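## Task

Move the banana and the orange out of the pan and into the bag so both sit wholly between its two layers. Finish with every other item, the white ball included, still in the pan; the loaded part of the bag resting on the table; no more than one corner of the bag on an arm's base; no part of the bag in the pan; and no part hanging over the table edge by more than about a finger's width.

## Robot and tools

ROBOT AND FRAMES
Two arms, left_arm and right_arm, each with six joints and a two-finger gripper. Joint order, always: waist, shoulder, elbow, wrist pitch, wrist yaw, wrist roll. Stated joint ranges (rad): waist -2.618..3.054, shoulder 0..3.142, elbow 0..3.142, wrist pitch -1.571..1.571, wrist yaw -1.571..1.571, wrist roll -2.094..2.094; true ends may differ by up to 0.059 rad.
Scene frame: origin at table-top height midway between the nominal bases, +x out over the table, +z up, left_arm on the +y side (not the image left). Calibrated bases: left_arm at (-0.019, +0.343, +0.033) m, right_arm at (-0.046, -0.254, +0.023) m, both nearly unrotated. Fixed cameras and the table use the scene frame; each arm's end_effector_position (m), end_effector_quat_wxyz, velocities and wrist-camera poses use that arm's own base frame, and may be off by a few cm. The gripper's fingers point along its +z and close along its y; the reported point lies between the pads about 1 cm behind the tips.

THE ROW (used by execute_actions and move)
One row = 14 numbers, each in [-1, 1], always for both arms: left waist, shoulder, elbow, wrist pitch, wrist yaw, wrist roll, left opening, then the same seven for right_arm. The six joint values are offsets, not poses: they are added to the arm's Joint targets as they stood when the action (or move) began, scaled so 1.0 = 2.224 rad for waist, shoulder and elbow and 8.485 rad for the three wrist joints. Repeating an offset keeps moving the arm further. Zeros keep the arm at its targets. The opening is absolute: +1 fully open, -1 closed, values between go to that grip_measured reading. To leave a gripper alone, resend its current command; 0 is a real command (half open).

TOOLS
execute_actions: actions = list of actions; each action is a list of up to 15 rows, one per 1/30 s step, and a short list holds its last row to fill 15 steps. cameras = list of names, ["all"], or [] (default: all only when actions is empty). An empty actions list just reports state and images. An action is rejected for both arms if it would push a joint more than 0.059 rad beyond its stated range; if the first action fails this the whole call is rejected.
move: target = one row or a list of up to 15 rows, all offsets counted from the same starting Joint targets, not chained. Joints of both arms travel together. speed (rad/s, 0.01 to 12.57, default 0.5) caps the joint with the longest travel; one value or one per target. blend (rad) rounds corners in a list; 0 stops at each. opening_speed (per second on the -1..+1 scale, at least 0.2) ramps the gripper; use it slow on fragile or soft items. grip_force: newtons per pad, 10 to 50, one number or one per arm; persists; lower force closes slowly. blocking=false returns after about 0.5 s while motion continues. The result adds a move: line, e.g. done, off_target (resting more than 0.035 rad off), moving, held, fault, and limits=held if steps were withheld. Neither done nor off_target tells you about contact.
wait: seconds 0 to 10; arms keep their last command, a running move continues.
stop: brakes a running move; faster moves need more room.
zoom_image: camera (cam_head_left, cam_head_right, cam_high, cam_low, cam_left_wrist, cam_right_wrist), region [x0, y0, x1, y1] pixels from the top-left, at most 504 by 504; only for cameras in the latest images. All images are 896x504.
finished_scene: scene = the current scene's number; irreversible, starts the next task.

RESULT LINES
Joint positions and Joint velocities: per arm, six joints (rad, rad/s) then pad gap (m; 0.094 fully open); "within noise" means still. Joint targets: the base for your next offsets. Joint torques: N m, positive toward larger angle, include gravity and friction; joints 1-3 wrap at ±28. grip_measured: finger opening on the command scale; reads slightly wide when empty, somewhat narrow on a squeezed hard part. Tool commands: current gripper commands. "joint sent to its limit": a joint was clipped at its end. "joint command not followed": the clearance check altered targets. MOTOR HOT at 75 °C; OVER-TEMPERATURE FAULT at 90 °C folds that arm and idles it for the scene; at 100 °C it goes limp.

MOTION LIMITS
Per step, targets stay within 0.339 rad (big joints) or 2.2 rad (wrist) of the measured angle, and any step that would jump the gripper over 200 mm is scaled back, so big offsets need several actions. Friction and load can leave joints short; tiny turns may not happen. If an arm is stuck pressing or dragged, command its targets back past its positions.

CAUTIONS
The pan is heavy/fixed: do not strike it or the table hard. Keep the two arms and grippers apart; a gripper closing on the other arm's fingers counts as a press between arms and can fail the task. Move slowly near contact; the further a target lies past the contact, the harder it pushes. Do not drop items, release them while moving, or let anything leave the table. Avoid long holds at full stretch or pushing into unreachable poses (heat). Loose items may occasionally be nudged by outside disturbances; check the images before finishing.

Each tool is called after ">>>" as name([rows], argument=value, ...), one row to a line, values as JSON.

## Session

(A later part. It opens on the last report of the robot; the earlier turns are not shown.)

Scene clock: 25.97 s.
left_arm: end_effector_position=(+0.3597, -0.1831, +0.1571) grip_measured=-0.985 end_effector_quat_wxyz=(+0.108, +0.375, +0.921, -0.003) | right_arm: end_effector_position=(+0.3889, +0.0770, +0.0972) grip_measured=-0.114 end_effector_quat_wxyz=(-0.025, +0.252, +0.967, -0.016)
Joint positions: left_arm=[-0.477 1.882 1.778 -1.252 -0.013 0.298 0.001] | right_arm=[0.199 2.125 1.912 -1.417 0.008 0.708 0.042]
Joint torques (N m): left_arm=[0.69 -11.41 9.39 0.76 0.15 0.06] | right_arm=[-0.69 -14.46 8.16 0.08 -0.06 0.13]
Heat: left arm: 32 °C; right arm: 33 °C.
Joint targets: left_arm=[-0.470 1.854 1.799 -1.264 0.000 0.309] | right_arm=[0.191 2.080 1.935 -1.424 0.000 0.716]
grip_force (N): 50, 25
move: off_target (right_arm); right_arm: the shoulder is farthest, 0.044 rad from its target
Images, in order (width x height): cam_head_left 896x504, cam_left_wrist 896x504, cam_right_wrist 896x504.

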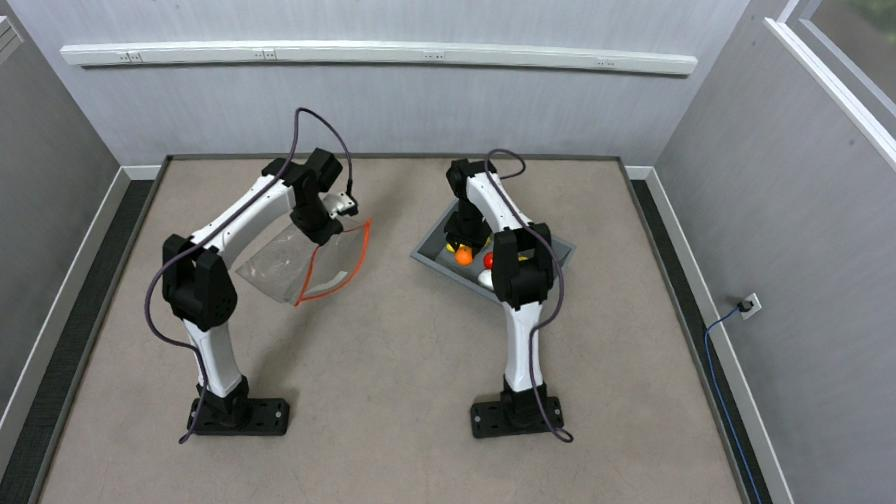

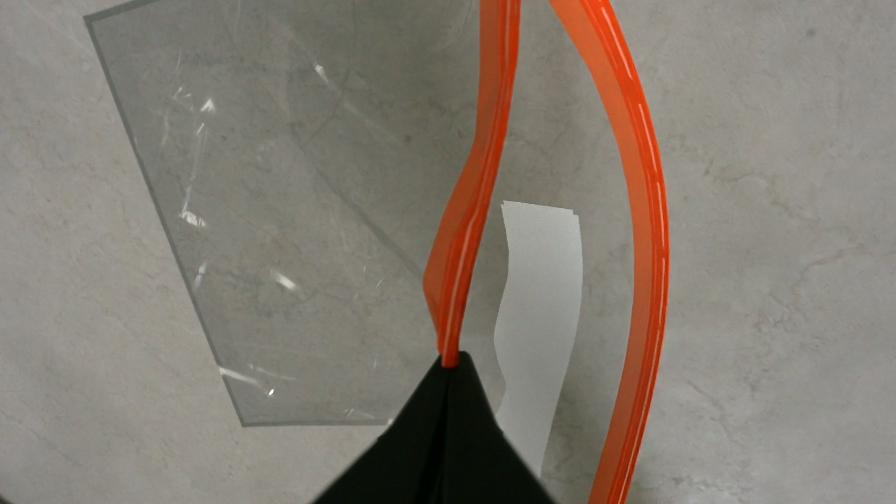

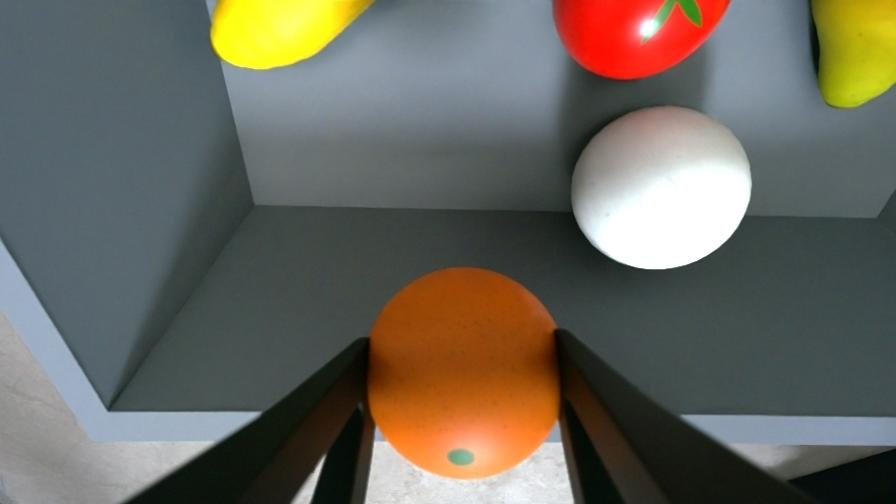

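>>> move(target=[0,0,0,0,0,0,-1, 0.2702,-0.2767,-0.382,0.1218,0,0.0511,-0.12], speed=0.6, cameras=["cam_right_wrist","cam_left_wrist","cam_low","cam_head_left","cam_high"])

Scene clock: 30.00 s.
left_arm: end_effector_position=(+0.3597, -0.1831, +0.1571) grip_measured=-0.985 end_effector_quat_wxyz=(+0.108, +0.375, +0.921, -0.003) | right_arm: end_effector_position=(+0.2957, +0.2964, +0.1535) grip_measured=-0.114 end_effector_quat_wxyz=(+0.210, +0.165, +0.916, +0.301)
Joint positions: left_arm=[-0.477 1.882 1.778 -1.252 -0.013 0.298 0.001] | right_arm=[0.788 1.497 1.089 -0.411 0.004 1.143 0.042]
Joint torques (N m): left_arm=[0.69 -11.38 9.39 0.75 0.16 0.05] | right_arm=[0.46 -9.22 6.82 1.73 -0.03 0.08]
Heat: left arm: 34 °C; right arm: 35 °C.
Joint targets: left_arm=[-0.470 1.854 1.799 -1.264 0.000 0.309] | right_arm=[0.793 1.465 1.085 -0.391 0.000 1.149]
grip_force (N): 50, 25
move: done
Images, in order (width x height): cam_head_left 896x504, cam_high 896x504, cam_low 896x504, cam_left_wrist 896x504, cam_right_wrist 896x504.

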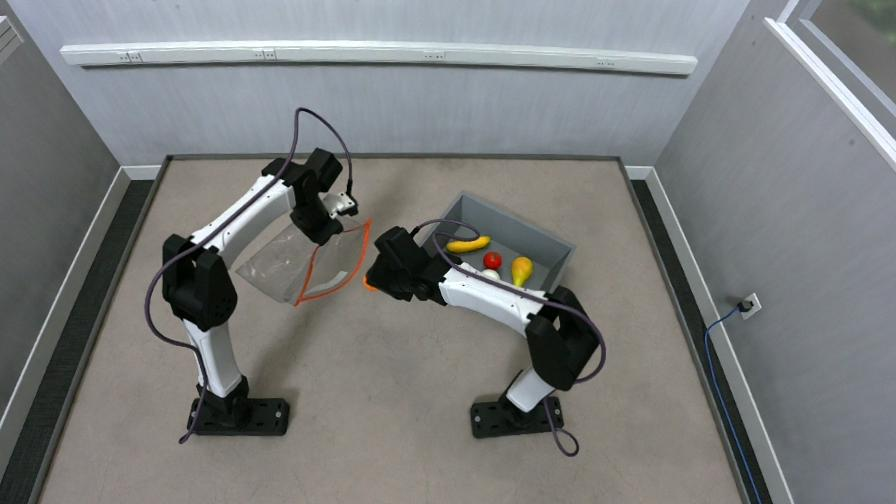

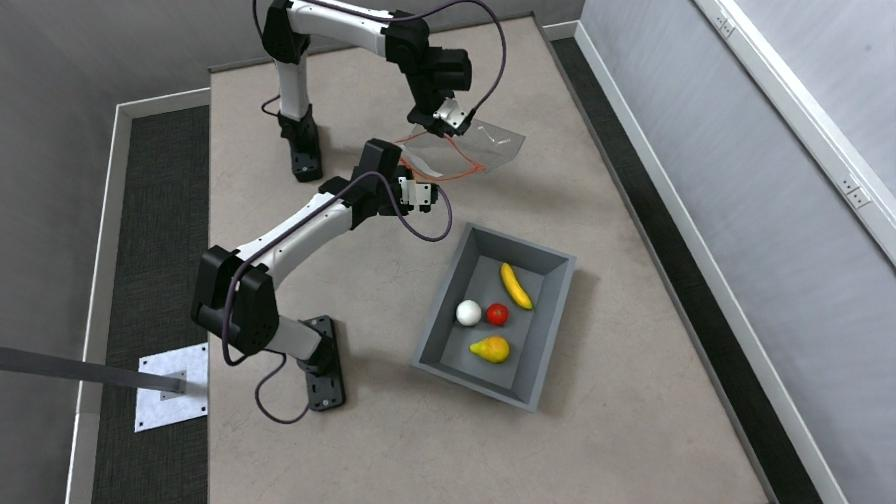

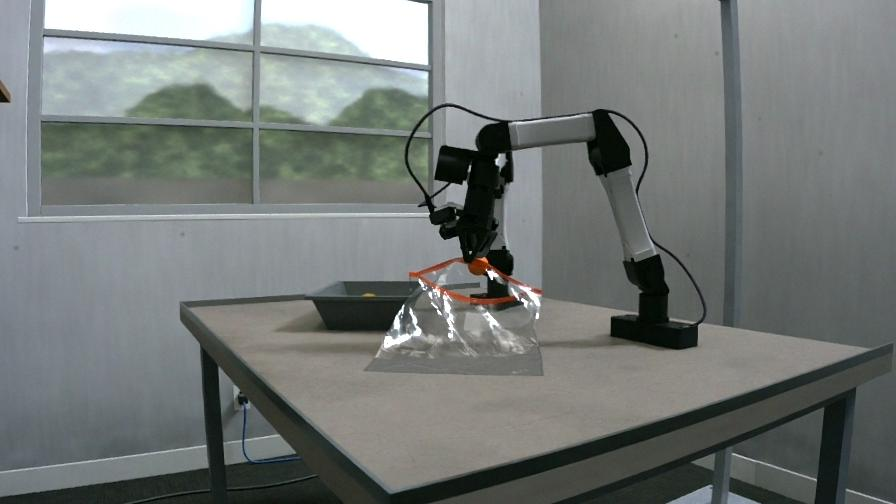

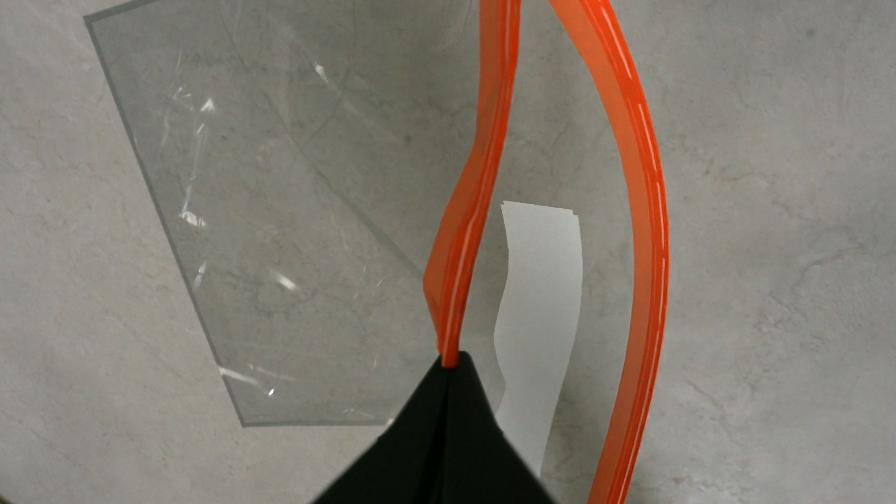

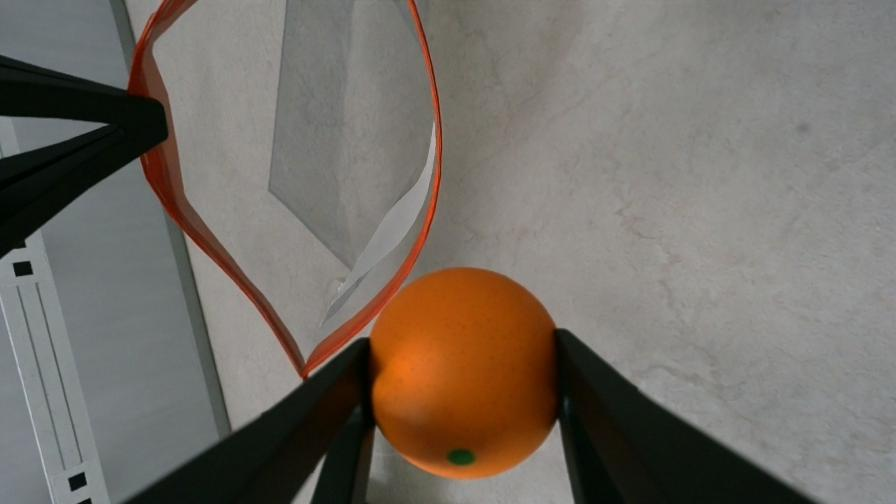

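>>> move(target=[0,0,0,0,0,0,-1, 0.0076,0.2185,0.1793,0.0105,0,0,-0.12], speed=0.25, cameras=["cam_right_wrist","cam_left_wrist","cam_low","cam_high"])

Scene clock: 33.03 s.
left_arm: end_effector_position=(+0.3597, -0.1831, +0.1571) grip_measured=-0.985 end_effector_quat_wxyz=(+0.108, +0.375, +0.921, -0.003) | right_arm: end_effector_position=(+0.3695, +0.3810, +0.1181) grip_measured=-0.114 end_effector_quat_wxyz=(+0.211, +0.158, +0.915, +0.306)
Joint positions: left_arm=[-0.477 1.882 1.778 -1.252 -0.013 0.298 0.001] | right_arm=[0.802 1.94 1.452 -0.322 0.004 1.143 0.042]
Joint torques (N m): left_arm=[0.7 -11.43 9.39 0.75 0.15 0.06] | right_arm=[0.75 -9.09 10.18 1.68 -0.03 0.08]
Heat: left arm: 35 °C; right arm: 35 °C.
Joint targets: left_arm=[-0.470 1.854 1.799 -1.264 0.000 0.309] | right_arm=[0.809 1.951 1.484 -0.302 0.000 1.149]
grip_force (N): 50, 25
move: done
Images, in order (width x height): cam_high 896x504, cam_low 896x504, cam_left_wrist 896x504, cam_right_wrist 896x504.

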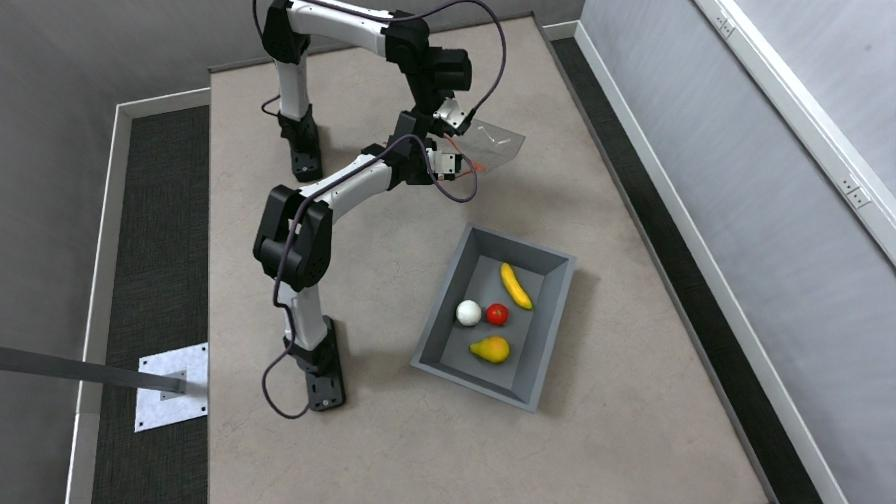

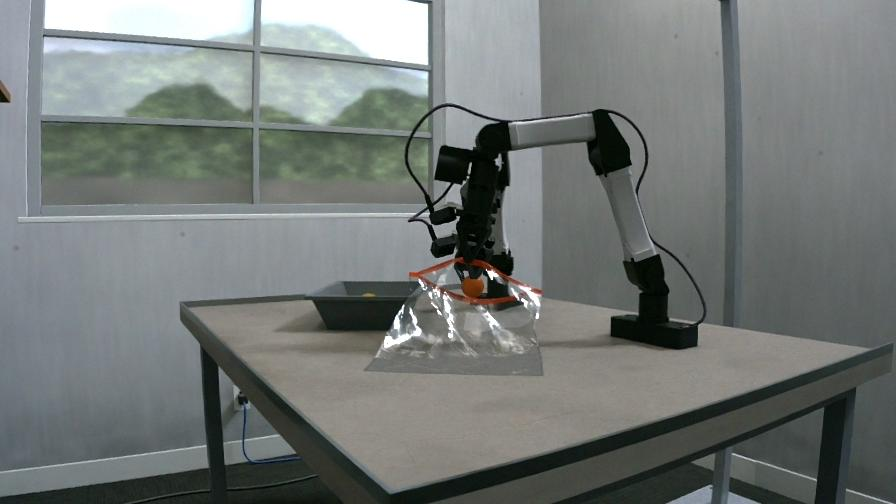

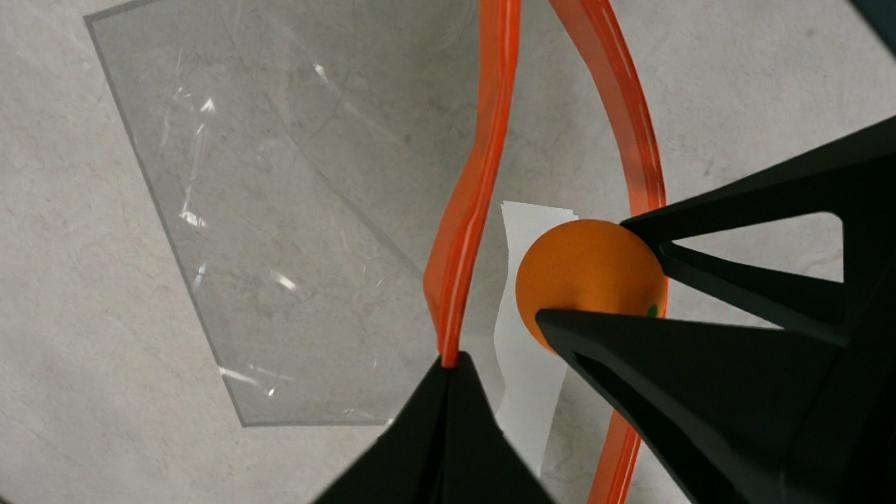

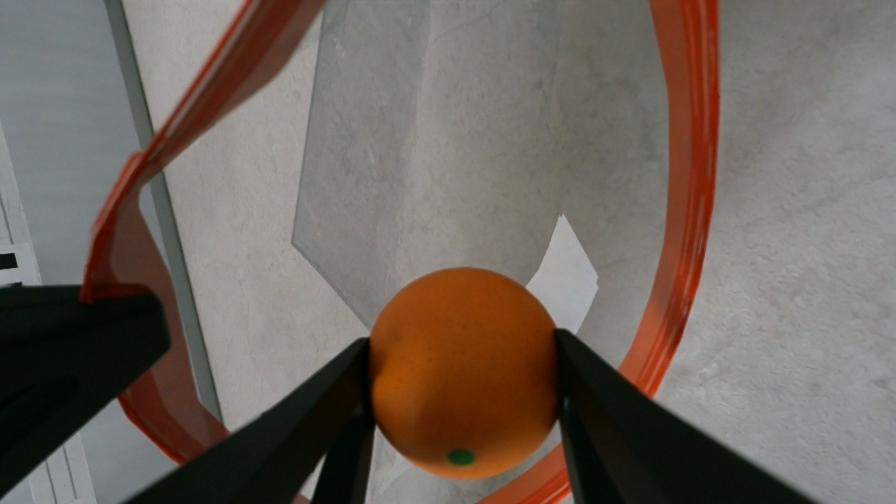

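>>> move(target=[0,0,0,0,0,0,-1, 0,0,0,0,0,0,0.3], opening_speed=0.9, cameras=["cam_right_wrist","cam_left_wrist","cam_low"])

Scene clock: 33.93 s.
left_arm: end_effector_position=(+0.3597, -0.1831, +0.1571) grip_measured=-0.985 end_effector_quat_wxyz=(+0.108, +0.375, +0.921, -0.003) | right_arm: end_effector_position=(+0.3697, +0.3812, +0.1184) grip_measured=+0.299 end_effector_quat_wxyz=(+0.211, +0.158, +0.915, +0.306)
Joint positions: left_arm=[-0.477 1.882 1.778 -1.252 -0.013 0.298 0.001] | right_arm=[0.802 1.94 1.452 -0.321 0.004 1.143 0.061]
Joint torques (N m): left_arm=[0.72 -11.4 9.36 0.76 0.15 0.06] | right_arm=[0.75 -9.21 10.17 1.7 -0.03 0.07]
Heat: left arm: 35 °C; right arm: 35 °C.
Joint targets: left_arm=[-0.470 1.854 1.799 -1.264 0.000 0.309] | right_arm=[0.809 1.951 1.484 -0.302 0.000 1.149]
grip_force (N): 50, 25
move: done
Images, in order (width x height): cam_low 896x504, cam_left_wrist 896x504, cam_right_wrist 896x504.

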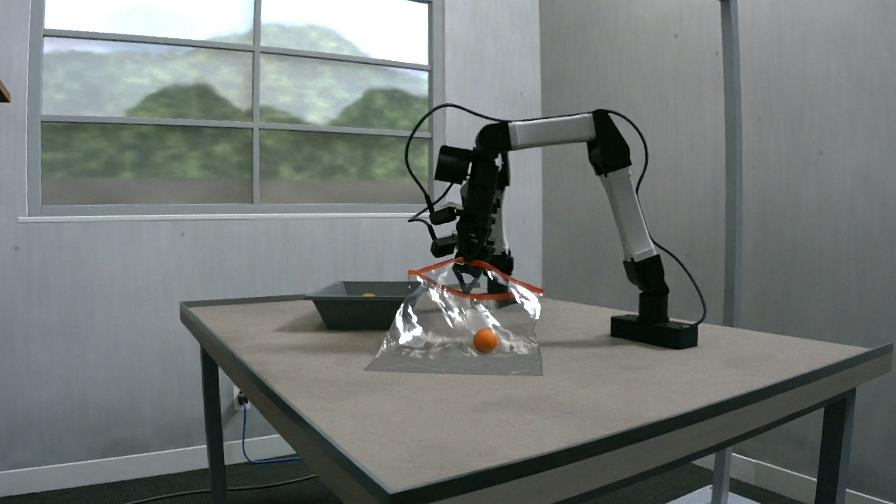

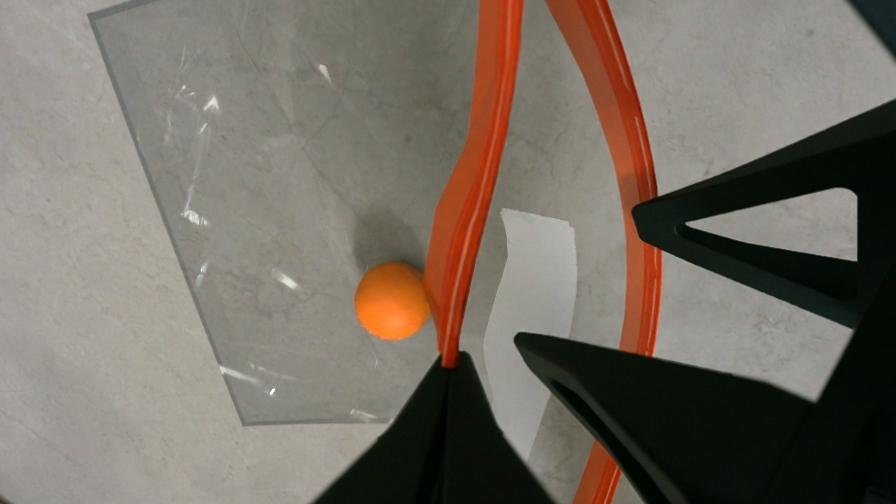

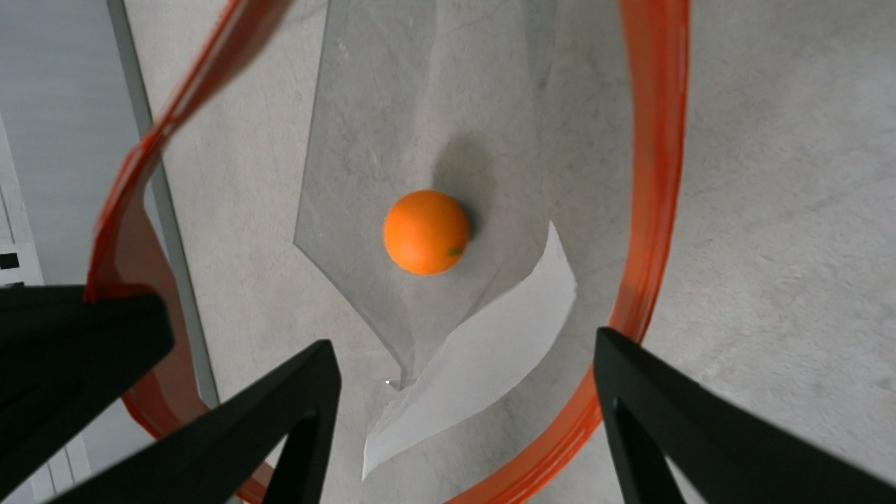

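>>> move([
  [0,0,0,0,0,0,-1, -0.0072,-0.2185,-0.1793,-0.0105,0,0,0.3],
  [0,0,0,0,0,0,-1, -0.2986,0.1579,0.299,-0.1231,0,-0.3334,0.3],
], speed=[0.3,1.5], blend=[0.04,0], cameras=["all"])

Scene clock: 39.67 s.
left_arm: end_effector_position=(+0.3597, -0.1831, +0.1571) grip_measured=-0.985 end_effector_quat_wxyz=(+0.108, +0.375, +0.921, -0.003) | right_arm: end_effector_position=(+0.4565, +0.0662, +0.0833) grip_measured=+0.299 end_effector_quat_wxyz=(-0.022, +0.788, -0.615, +0.024)
Joint positions: left_arm=[-0.477 1.882 1.778 -1.252 -0.013 0.298 0.001] | right_arm=[0.145 2.289 2.122 -1.339 0.004 -1.671 0.061]
Joint torques (N m): left_arm=[0.68 -11.45 9.36 0.77 0.15 0.05] | right_arm=[0.17 -10.74 8.65 0.27 -0.12 -0.07]
Heat: left arm: 36 °C; right arm: 36 °C.
Joint targets: left_arm=[-0.470 1.854 1.799 -1.264 0.000 0.309] | right_arm=[0.145 2.302 2.149 -1.346 0.000 -1.679]
grip_force (N): 50, 25
move: done

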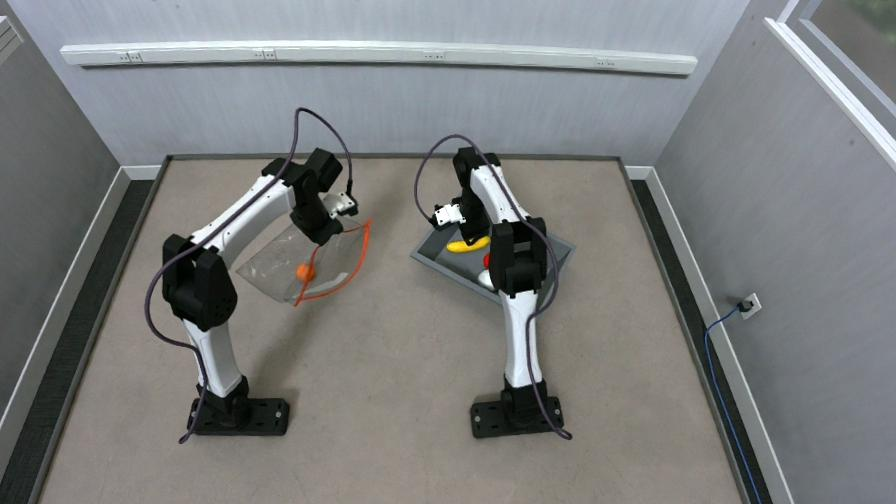

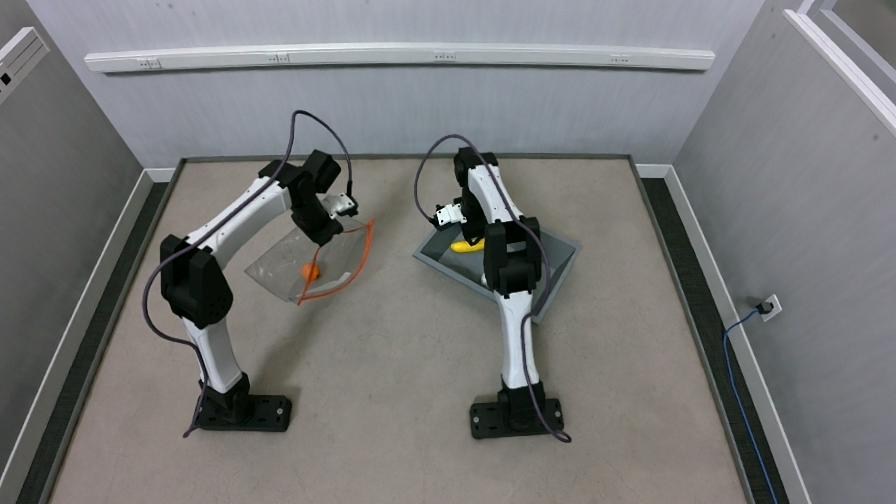

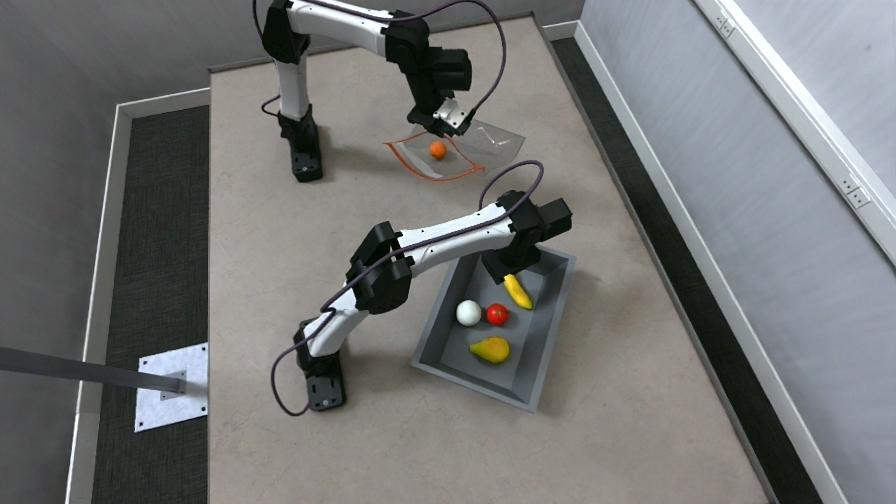

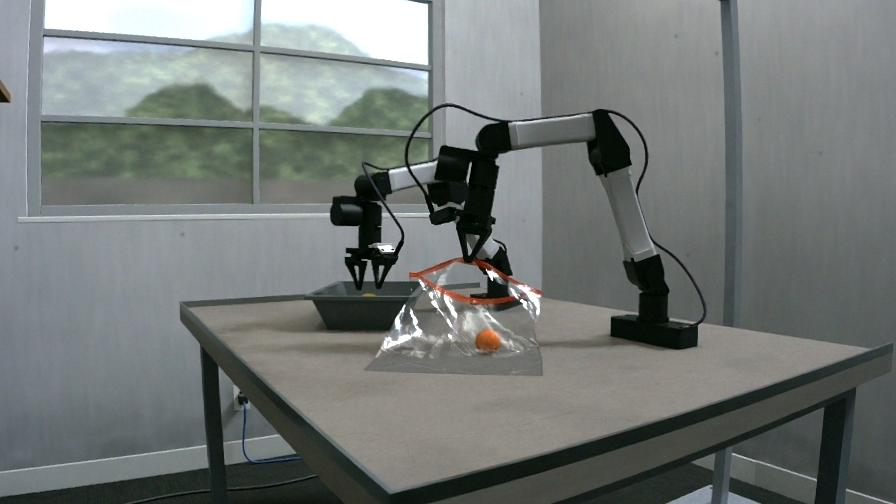

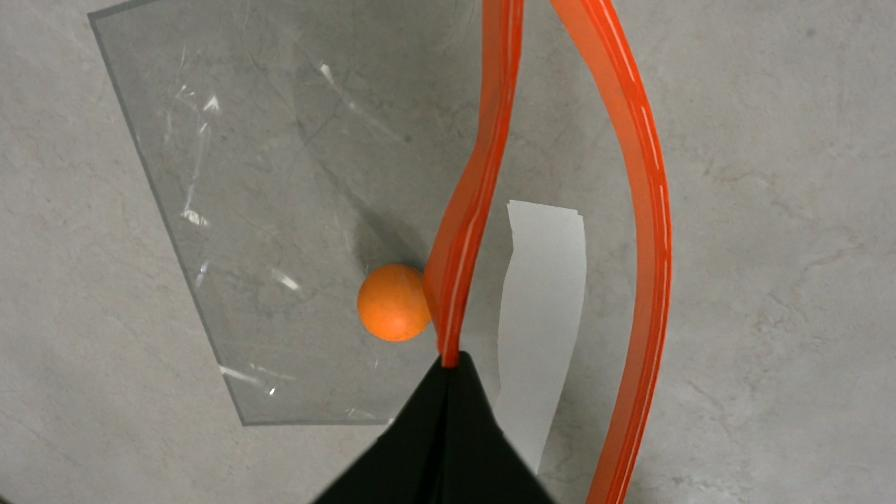

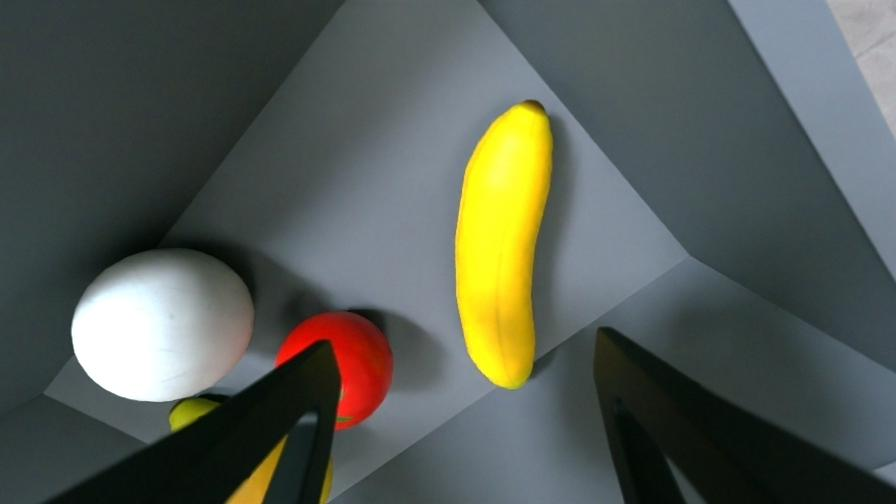

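>>> move([
  [0,0,0,0,0,0,-1, 0.0076,0.0406,0.0079,0.0085,0,0.0018,0.3],
  [0,0,0,0,0,0,-1, 0.0076,0.0458,-0.0496,0.0249,0,0.0018,0.3],
], speed=[0.2,0.2], blend=[0.02,0], grip_force=[50,40], cameras=["cam_right_wrist"])

Scene clock: 42.13 s.
left_arm: end_effector_position=(+0.3597, -0.1831, +0.1571) grip_measured=-0.985 end_effector_quat_wxyz=(+0.108, +0.375, +0.921, -0.003) | right_arm: end_effector_position=(+0.4765, +0.0746, +0.0185) grip_measured=+0.299 end_effector_quat_wxyz=(-0.026, +0.791, -0.610, +0.027)
Joint positions: left_arm=[-0.477 1.882 1.778 -1.252 -0.013 0.298 0.001] | right_arm=[0.157 2.391 2.041 -1.146 0.004 -1.671 0.061]
Joint torques (N m): left_arm=[0.69 -11.37 9.35 0.75 0.15 0.06] | right_arm=[0.59 -11.41 5.94 0.45 -0.12 0.12]
Heat: left arm: 37 °C; right arm: 37 °C.
Joint targets: left_arm=[-0.470 1.854 1.799 -1.264 0.000 0.309] | right_arm=[0.162 2.404 2.039 -1.135 0.000 -1.664]
grip_force (N): 50, 40
move: done
Images, in order (width x height): cam_right_wrist 896x504.

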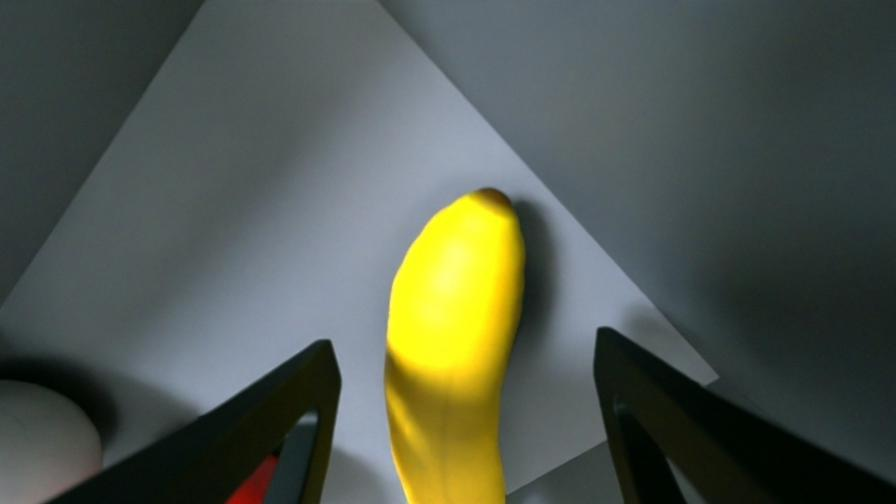

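>>> move([
  [0,0,0,0,0,0,-1, 0,0.004,0,0,0,0,0.3],
  [0,0,0,0,0,0,-1, 0,0.004,0,0,0,0,-0.5],
], speed=0.1, opening_speed=0.6, cameras=["cam_right_wrist"])

Scene clock: 44.90 s.
left_arm: end_effector_position=(+0.3597, -0.1831, +0.1571) grip_measured=-0.985 end_effector_quat_wxyz=(+0.108, +0.375, +0.921, -0.003) | right_arm: end_effector_position=(+0.4765, +0.0745, +0.0156) grip_measured=-0.495 end_effector_quat_wxyz=(-0.024, +0.791, -0.611, +0.026)
Joint positions: left_arm=[-0.477 1.882 1.778 -1.252 -0.013 0.298 0.001] | right_arm=[0.157 2.398 2.041 -1.144 0.004 -1.671 0.024]
Joint torques (N m): left_arm=[0.69 -11.44 9.39 0.76 0.14 0.05] | right_arm=[0.59 -11.23 5.93 0.45 -0.12 0.12]
Heat: left arm: 38 °C; right arm: 37 °C.
Joint targets: left_arm=[-0.470 1.854 1.799 -1.264 0.000 0.309] | right_arm=[0.162 2.413 2.039 -1.135 0.000 -1.664]
grip_force (N): 50, 40
move: done
Images, in order (width x height): cam_right_wrist 896x504.

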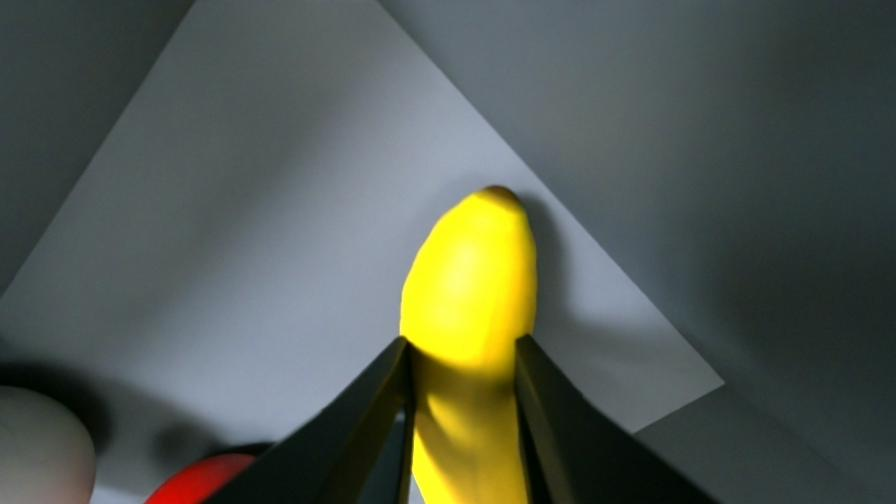

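>>> move([
  [0,0,0,0,0,0,-1, 0,-0.0093,0.0574,-0.0164,0,0,-0.65],
  [0,-0.018,0,0,0,0,-1, 0.0081,-0.1183,-0.0175,-0.0312,0,0,-0.65],
  [0,-0.018,0,0,0,0,-1, 0.1369,-0.2686,-0.3361,0.1074,-0.1249,-0.0455,-0.65],
], speed=[0.2,0.3,0.6], blend=[0.02,0.05,0], cameras=["all"])

Scene clock: 52.00 s.
left_arm: end_effector_position=(+0.3580, -0.1822, +0.1714) grip_measured=-0.985 end_effector_quat_wxyz=(+0.126, +0.374, +0.919, -0.005) | right_arm: end_effector_position=(+0.3321, +0.3339, +0.1702) grip_measured=-0.649 end_effector_quat_wxyz=(-0.557, +0.821, -0.073, -0.096)
Joint positions: left_arm=[-0.477 1.844 1.778 -1.252 -0.013 0.298 0.001] | right_arm=[0.462 1.86 1.295 -0.239 -1.047 -2.044 0.017]
Joint torques (N m): left_arm=[0.7 -11.33 9.39 0.84 0.14 0.05] | right_arm=[0.46 -13 6.31 1.34 -0.46 0.05]
Heat: left arm: 38 °C; right arm: 39 °C.
Joint targets: left_arm=[-0.470 1.814 1.799 -1.264 0.000 0.309] | right_arm=[0.467 1.815 1.291 -0.224 -1.060 -2.050]
grip_force (N): 50, 40
move: off_target (right_arm); right_arm: the shoulder is farthest, 0.044 rad from its target

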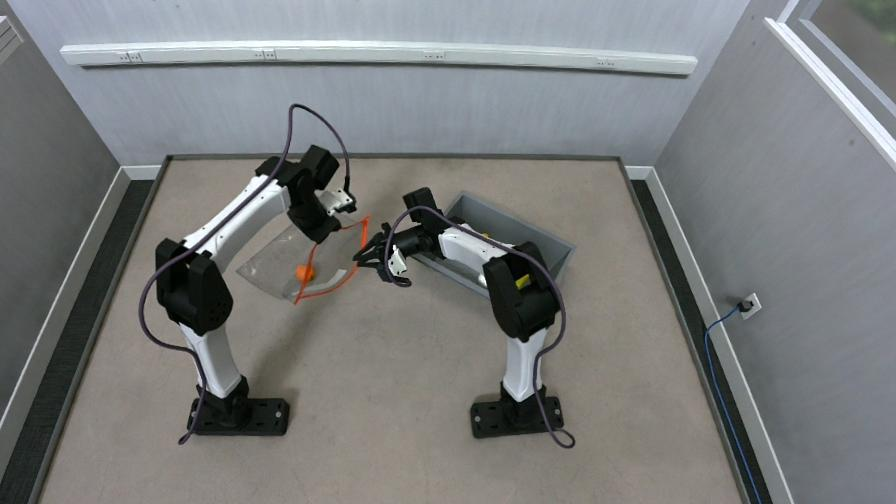

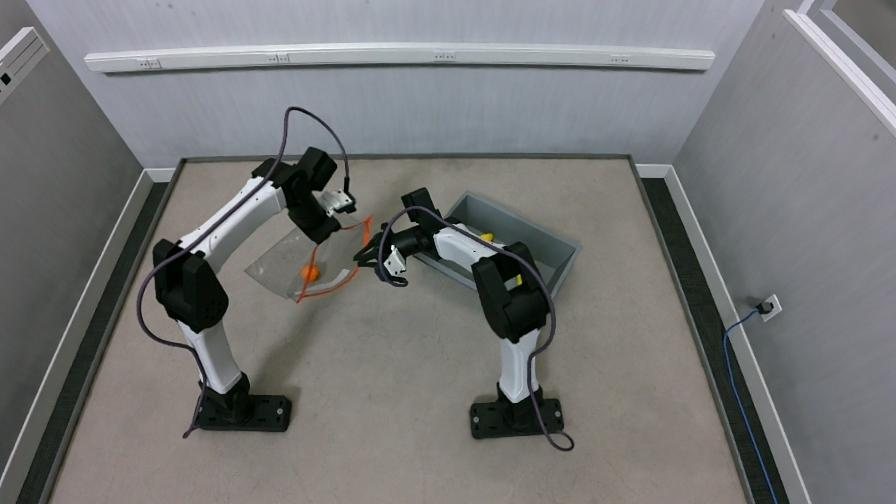

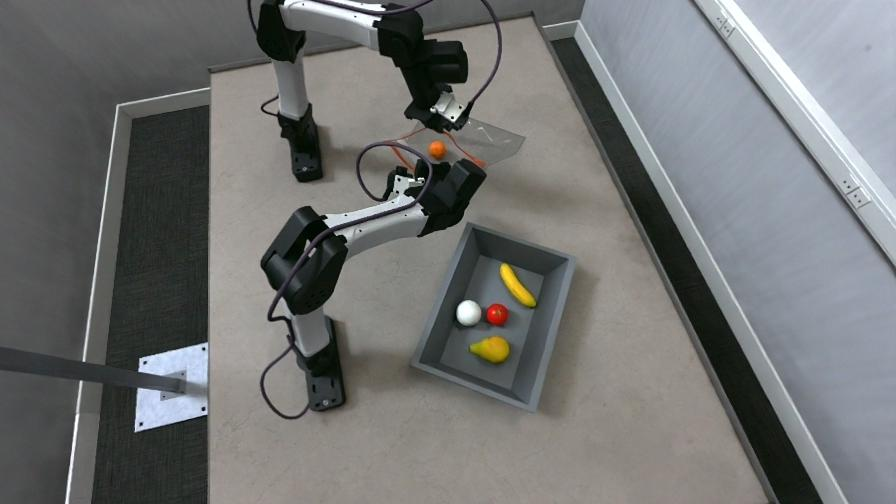

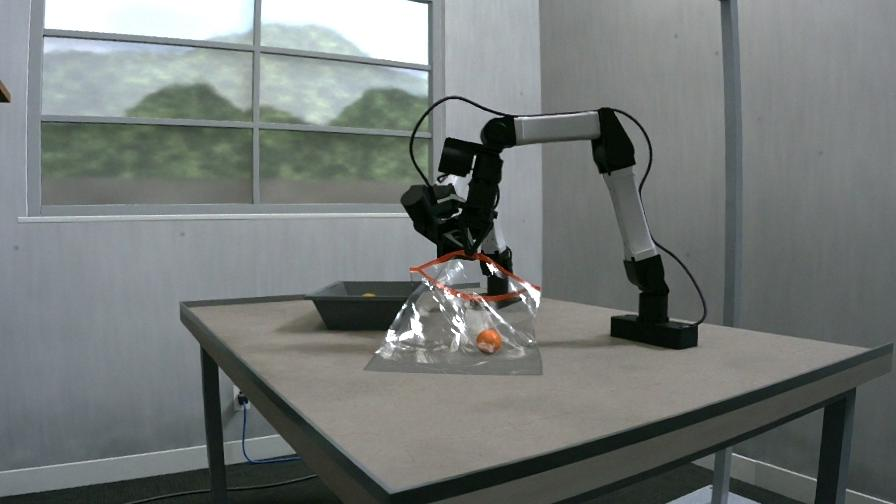

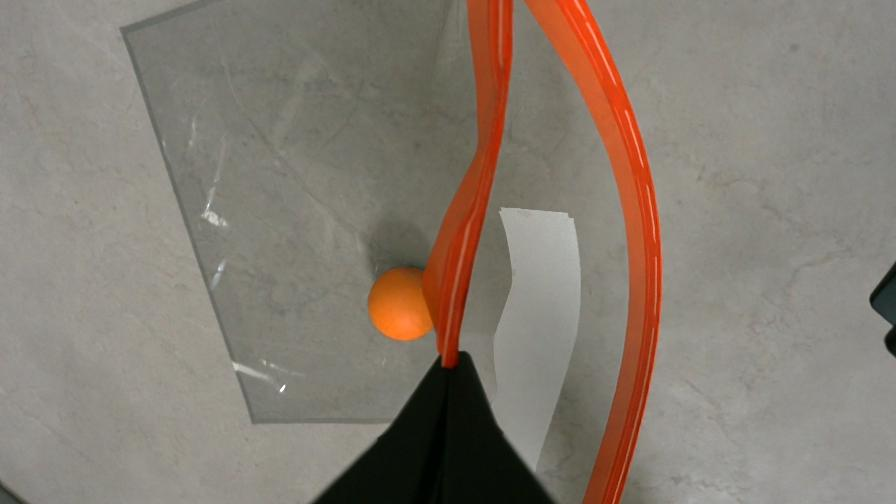

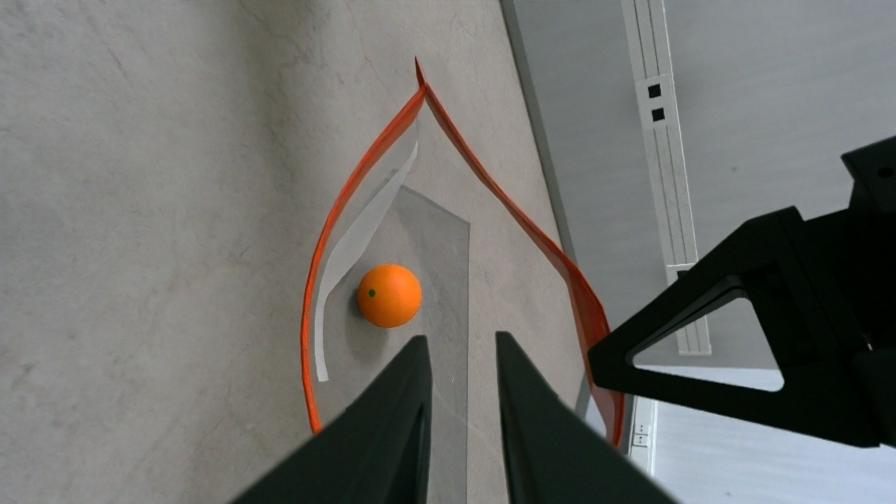

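>>> move(target=[0,0,0,0,0,0,-1, -0.1418,0.219,0.3858,-0.1322,0.1249,0.0437,0.3], speed=0.8, cameras=["cam_right_wrist","cam_head_left"])

Scene clock: 54.60 s.
left_arm: end_effector_position=(+0.3580, -0.1822, +0.1714) grip_measured=-0.985 end_effector_quat_wxyz=(+0.126, +0.374, +0.919, -0.005) | right_arm: end_effector_position=(+0.4562, +0.0707, +0.0839) grip_measured=+0.299 end_effector_quat_wxyz=(-0.027, +0.795, -0.606, +0.020)
Joint positions: left_arm=[-0.477 1.844 1.778 -1.252 -0.013 0.298 0.001] | right_arm=[0.15 2.288 2.122 -1.338 -0.009 -1.688 0.061]
Joint torques (N m): left_arm=[0.68 -11.34 9.42 0.84 0.15 0.06] | right_arm=[0.13 -10.58 8.66 0.31 0.03 0.11]
Heat: left arm: 38 °C; right arm: 40 °C.
Joint targets: left_arm=[-0.470 1.814 1.799 -1.264 0.000 0.309] | right_arm=[0.151 2.302 2.149 -1.345 0.000 -1.680]
grip_force (N): 50, 40
move: done
Images, in order (width x height): cam_head_left 896x504, cam_right_wrist 896x504.

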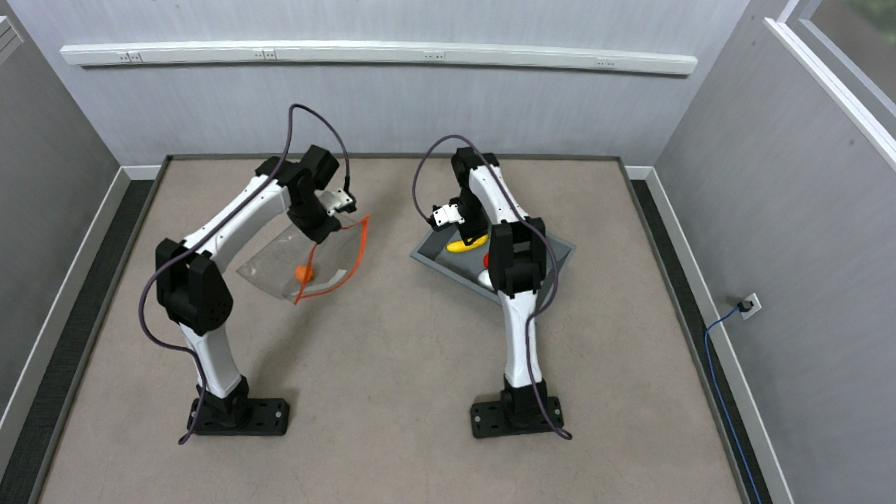

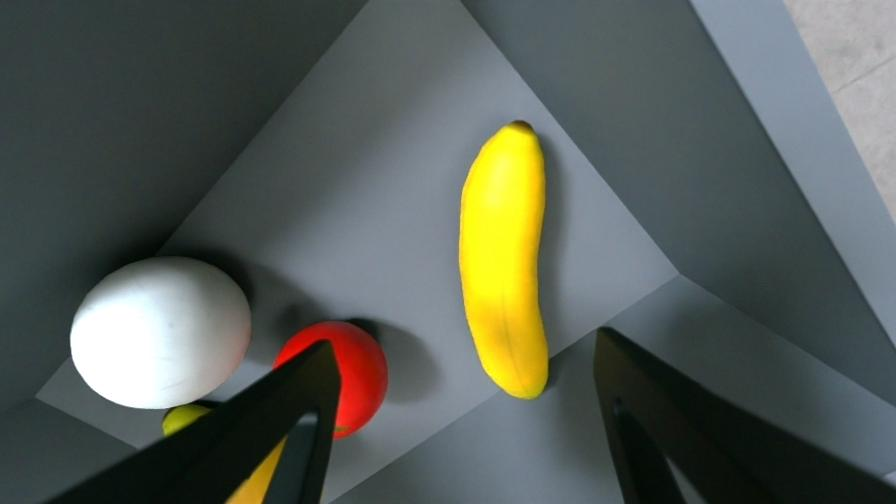

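>>> move([
  [0,0,0,0,0,0,-1, -0.0011,0.0356,-0.0011,0.0094,0,0,0.3],
  [0,0,0,0,0,0,-1, -0.0011,0.0457,-0.074,0.0311,0,0,0.3],
], speed=[0.2,0.15], blend=[0.02,0], cameras=["cam_right_wrist"])

Scene clock: 57.20 s.
left_arm: end_effector_position=(+0.3580, -0.1822, +0.1714) grip_measured=-0.985 end_effector_quat_wxyz=(+0.126, +0.374, +0.919, -0.005) | right_arm: end_effector_position=(+0.4727, +0.0739, +0.0091) grip_measured=+0.299 end_effector_quat_wxyz=(-0.029, +0.794, -0.606, +0.019)
Joint positions: left_arm=[-0.477 1.844 1.778 -1.252 -0.013 0.298 0.001] | right_arm=[0.15 2.386 1.994 -1.111 -0.013 -1.687 0.061]
Joint torques (N m): left_arm=[0.66 -11.33 9.43 0.85 0.15 0.05] | right_arm=[-0.09 -10.85 5.19 0.64 0.03 0.13]
Heat: left arm: 38 °C; right arm: 40 °C.
Joint targets: left_arm=[-0.470 1.814 1.799 -1.264 0.000 0.309] | right_arm=[0.149 2.404 1.984 -1.082 0.000 -1.679]
grip_force (N): 50, 40
move: done
Images, in order (width x height): cam_right_wrist 896x504.

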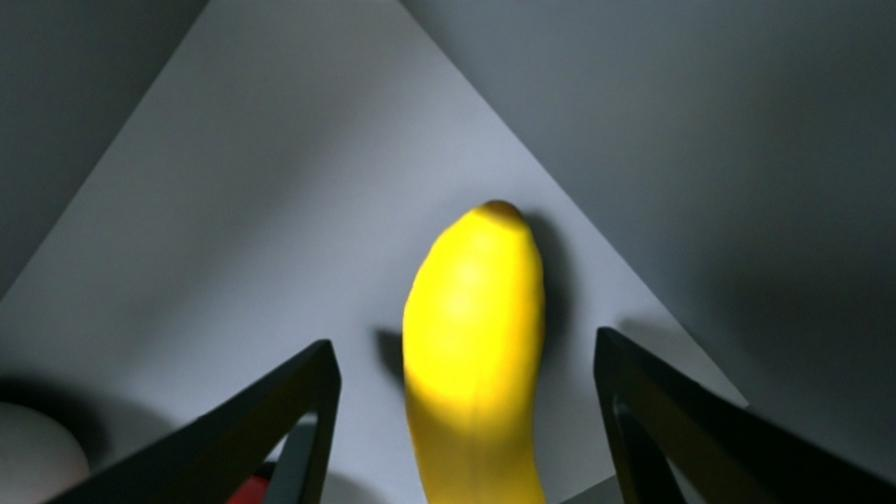

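>>> move([
  [0,0,0,0,0,0,-1, -0.0139,0.0022,0,0,0,-0.0036,0.3],
  [0,0,0,0,0,0,-1, -0.0139,0.0022,0,0,0,-0.0036,-0.65],
], speed=0.1, opening_speed=0.6, grip_force=[50,45], cameras=["cam_right_wrist"])

Scene clock: 60.13 s.
left_arm: end_effector_position=(+0.3580, -0.1822, +0.1714) grip_measured=-0.985 end_effector_quat_wxyz=(+0.126, +0.374, +0.919, -0.005) | right_arm: end_effector_position=(+0.4767, +0.0593, +0.0036) grip_measured=-0.440 end_effector_quat_wxyz=(-0.028, +0.790, -0.612, +0.023)
Joint positions: left_arm=[-0.477 1.844 1.778 -1.252 -0.013 0.298 0.001] | right_arm=[0.121 2.395 1.988 -1.092 -0.008 -1.702 0.026]
Joint torques (N m): left_arm=[0.69 -11.33 9.4 0.84 0.15 0.05] | right_arm=[-0.29 -11.25 5.85 0.46 -0.02 -0.03]
Heat: left arm: 38 °C; right arm: 41 °C.
Joint targets: left_arm=[-0.470 1.814 1.799 -1.264 0.000 0.309] | right_arm=[0.118 2.409 1.985 -1.081 0.000 -1.710]
grip_force (N): 50, 45
move: done
Images, in order (width x height): cam_right_wrist 896x504.

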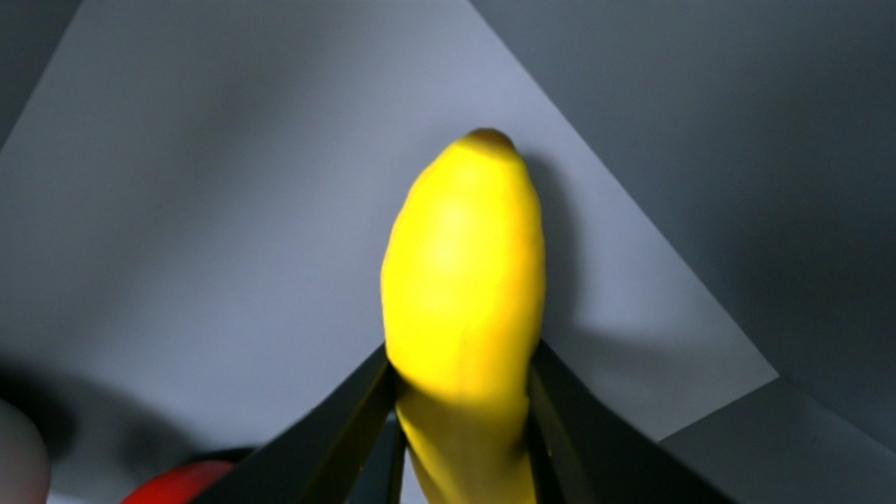

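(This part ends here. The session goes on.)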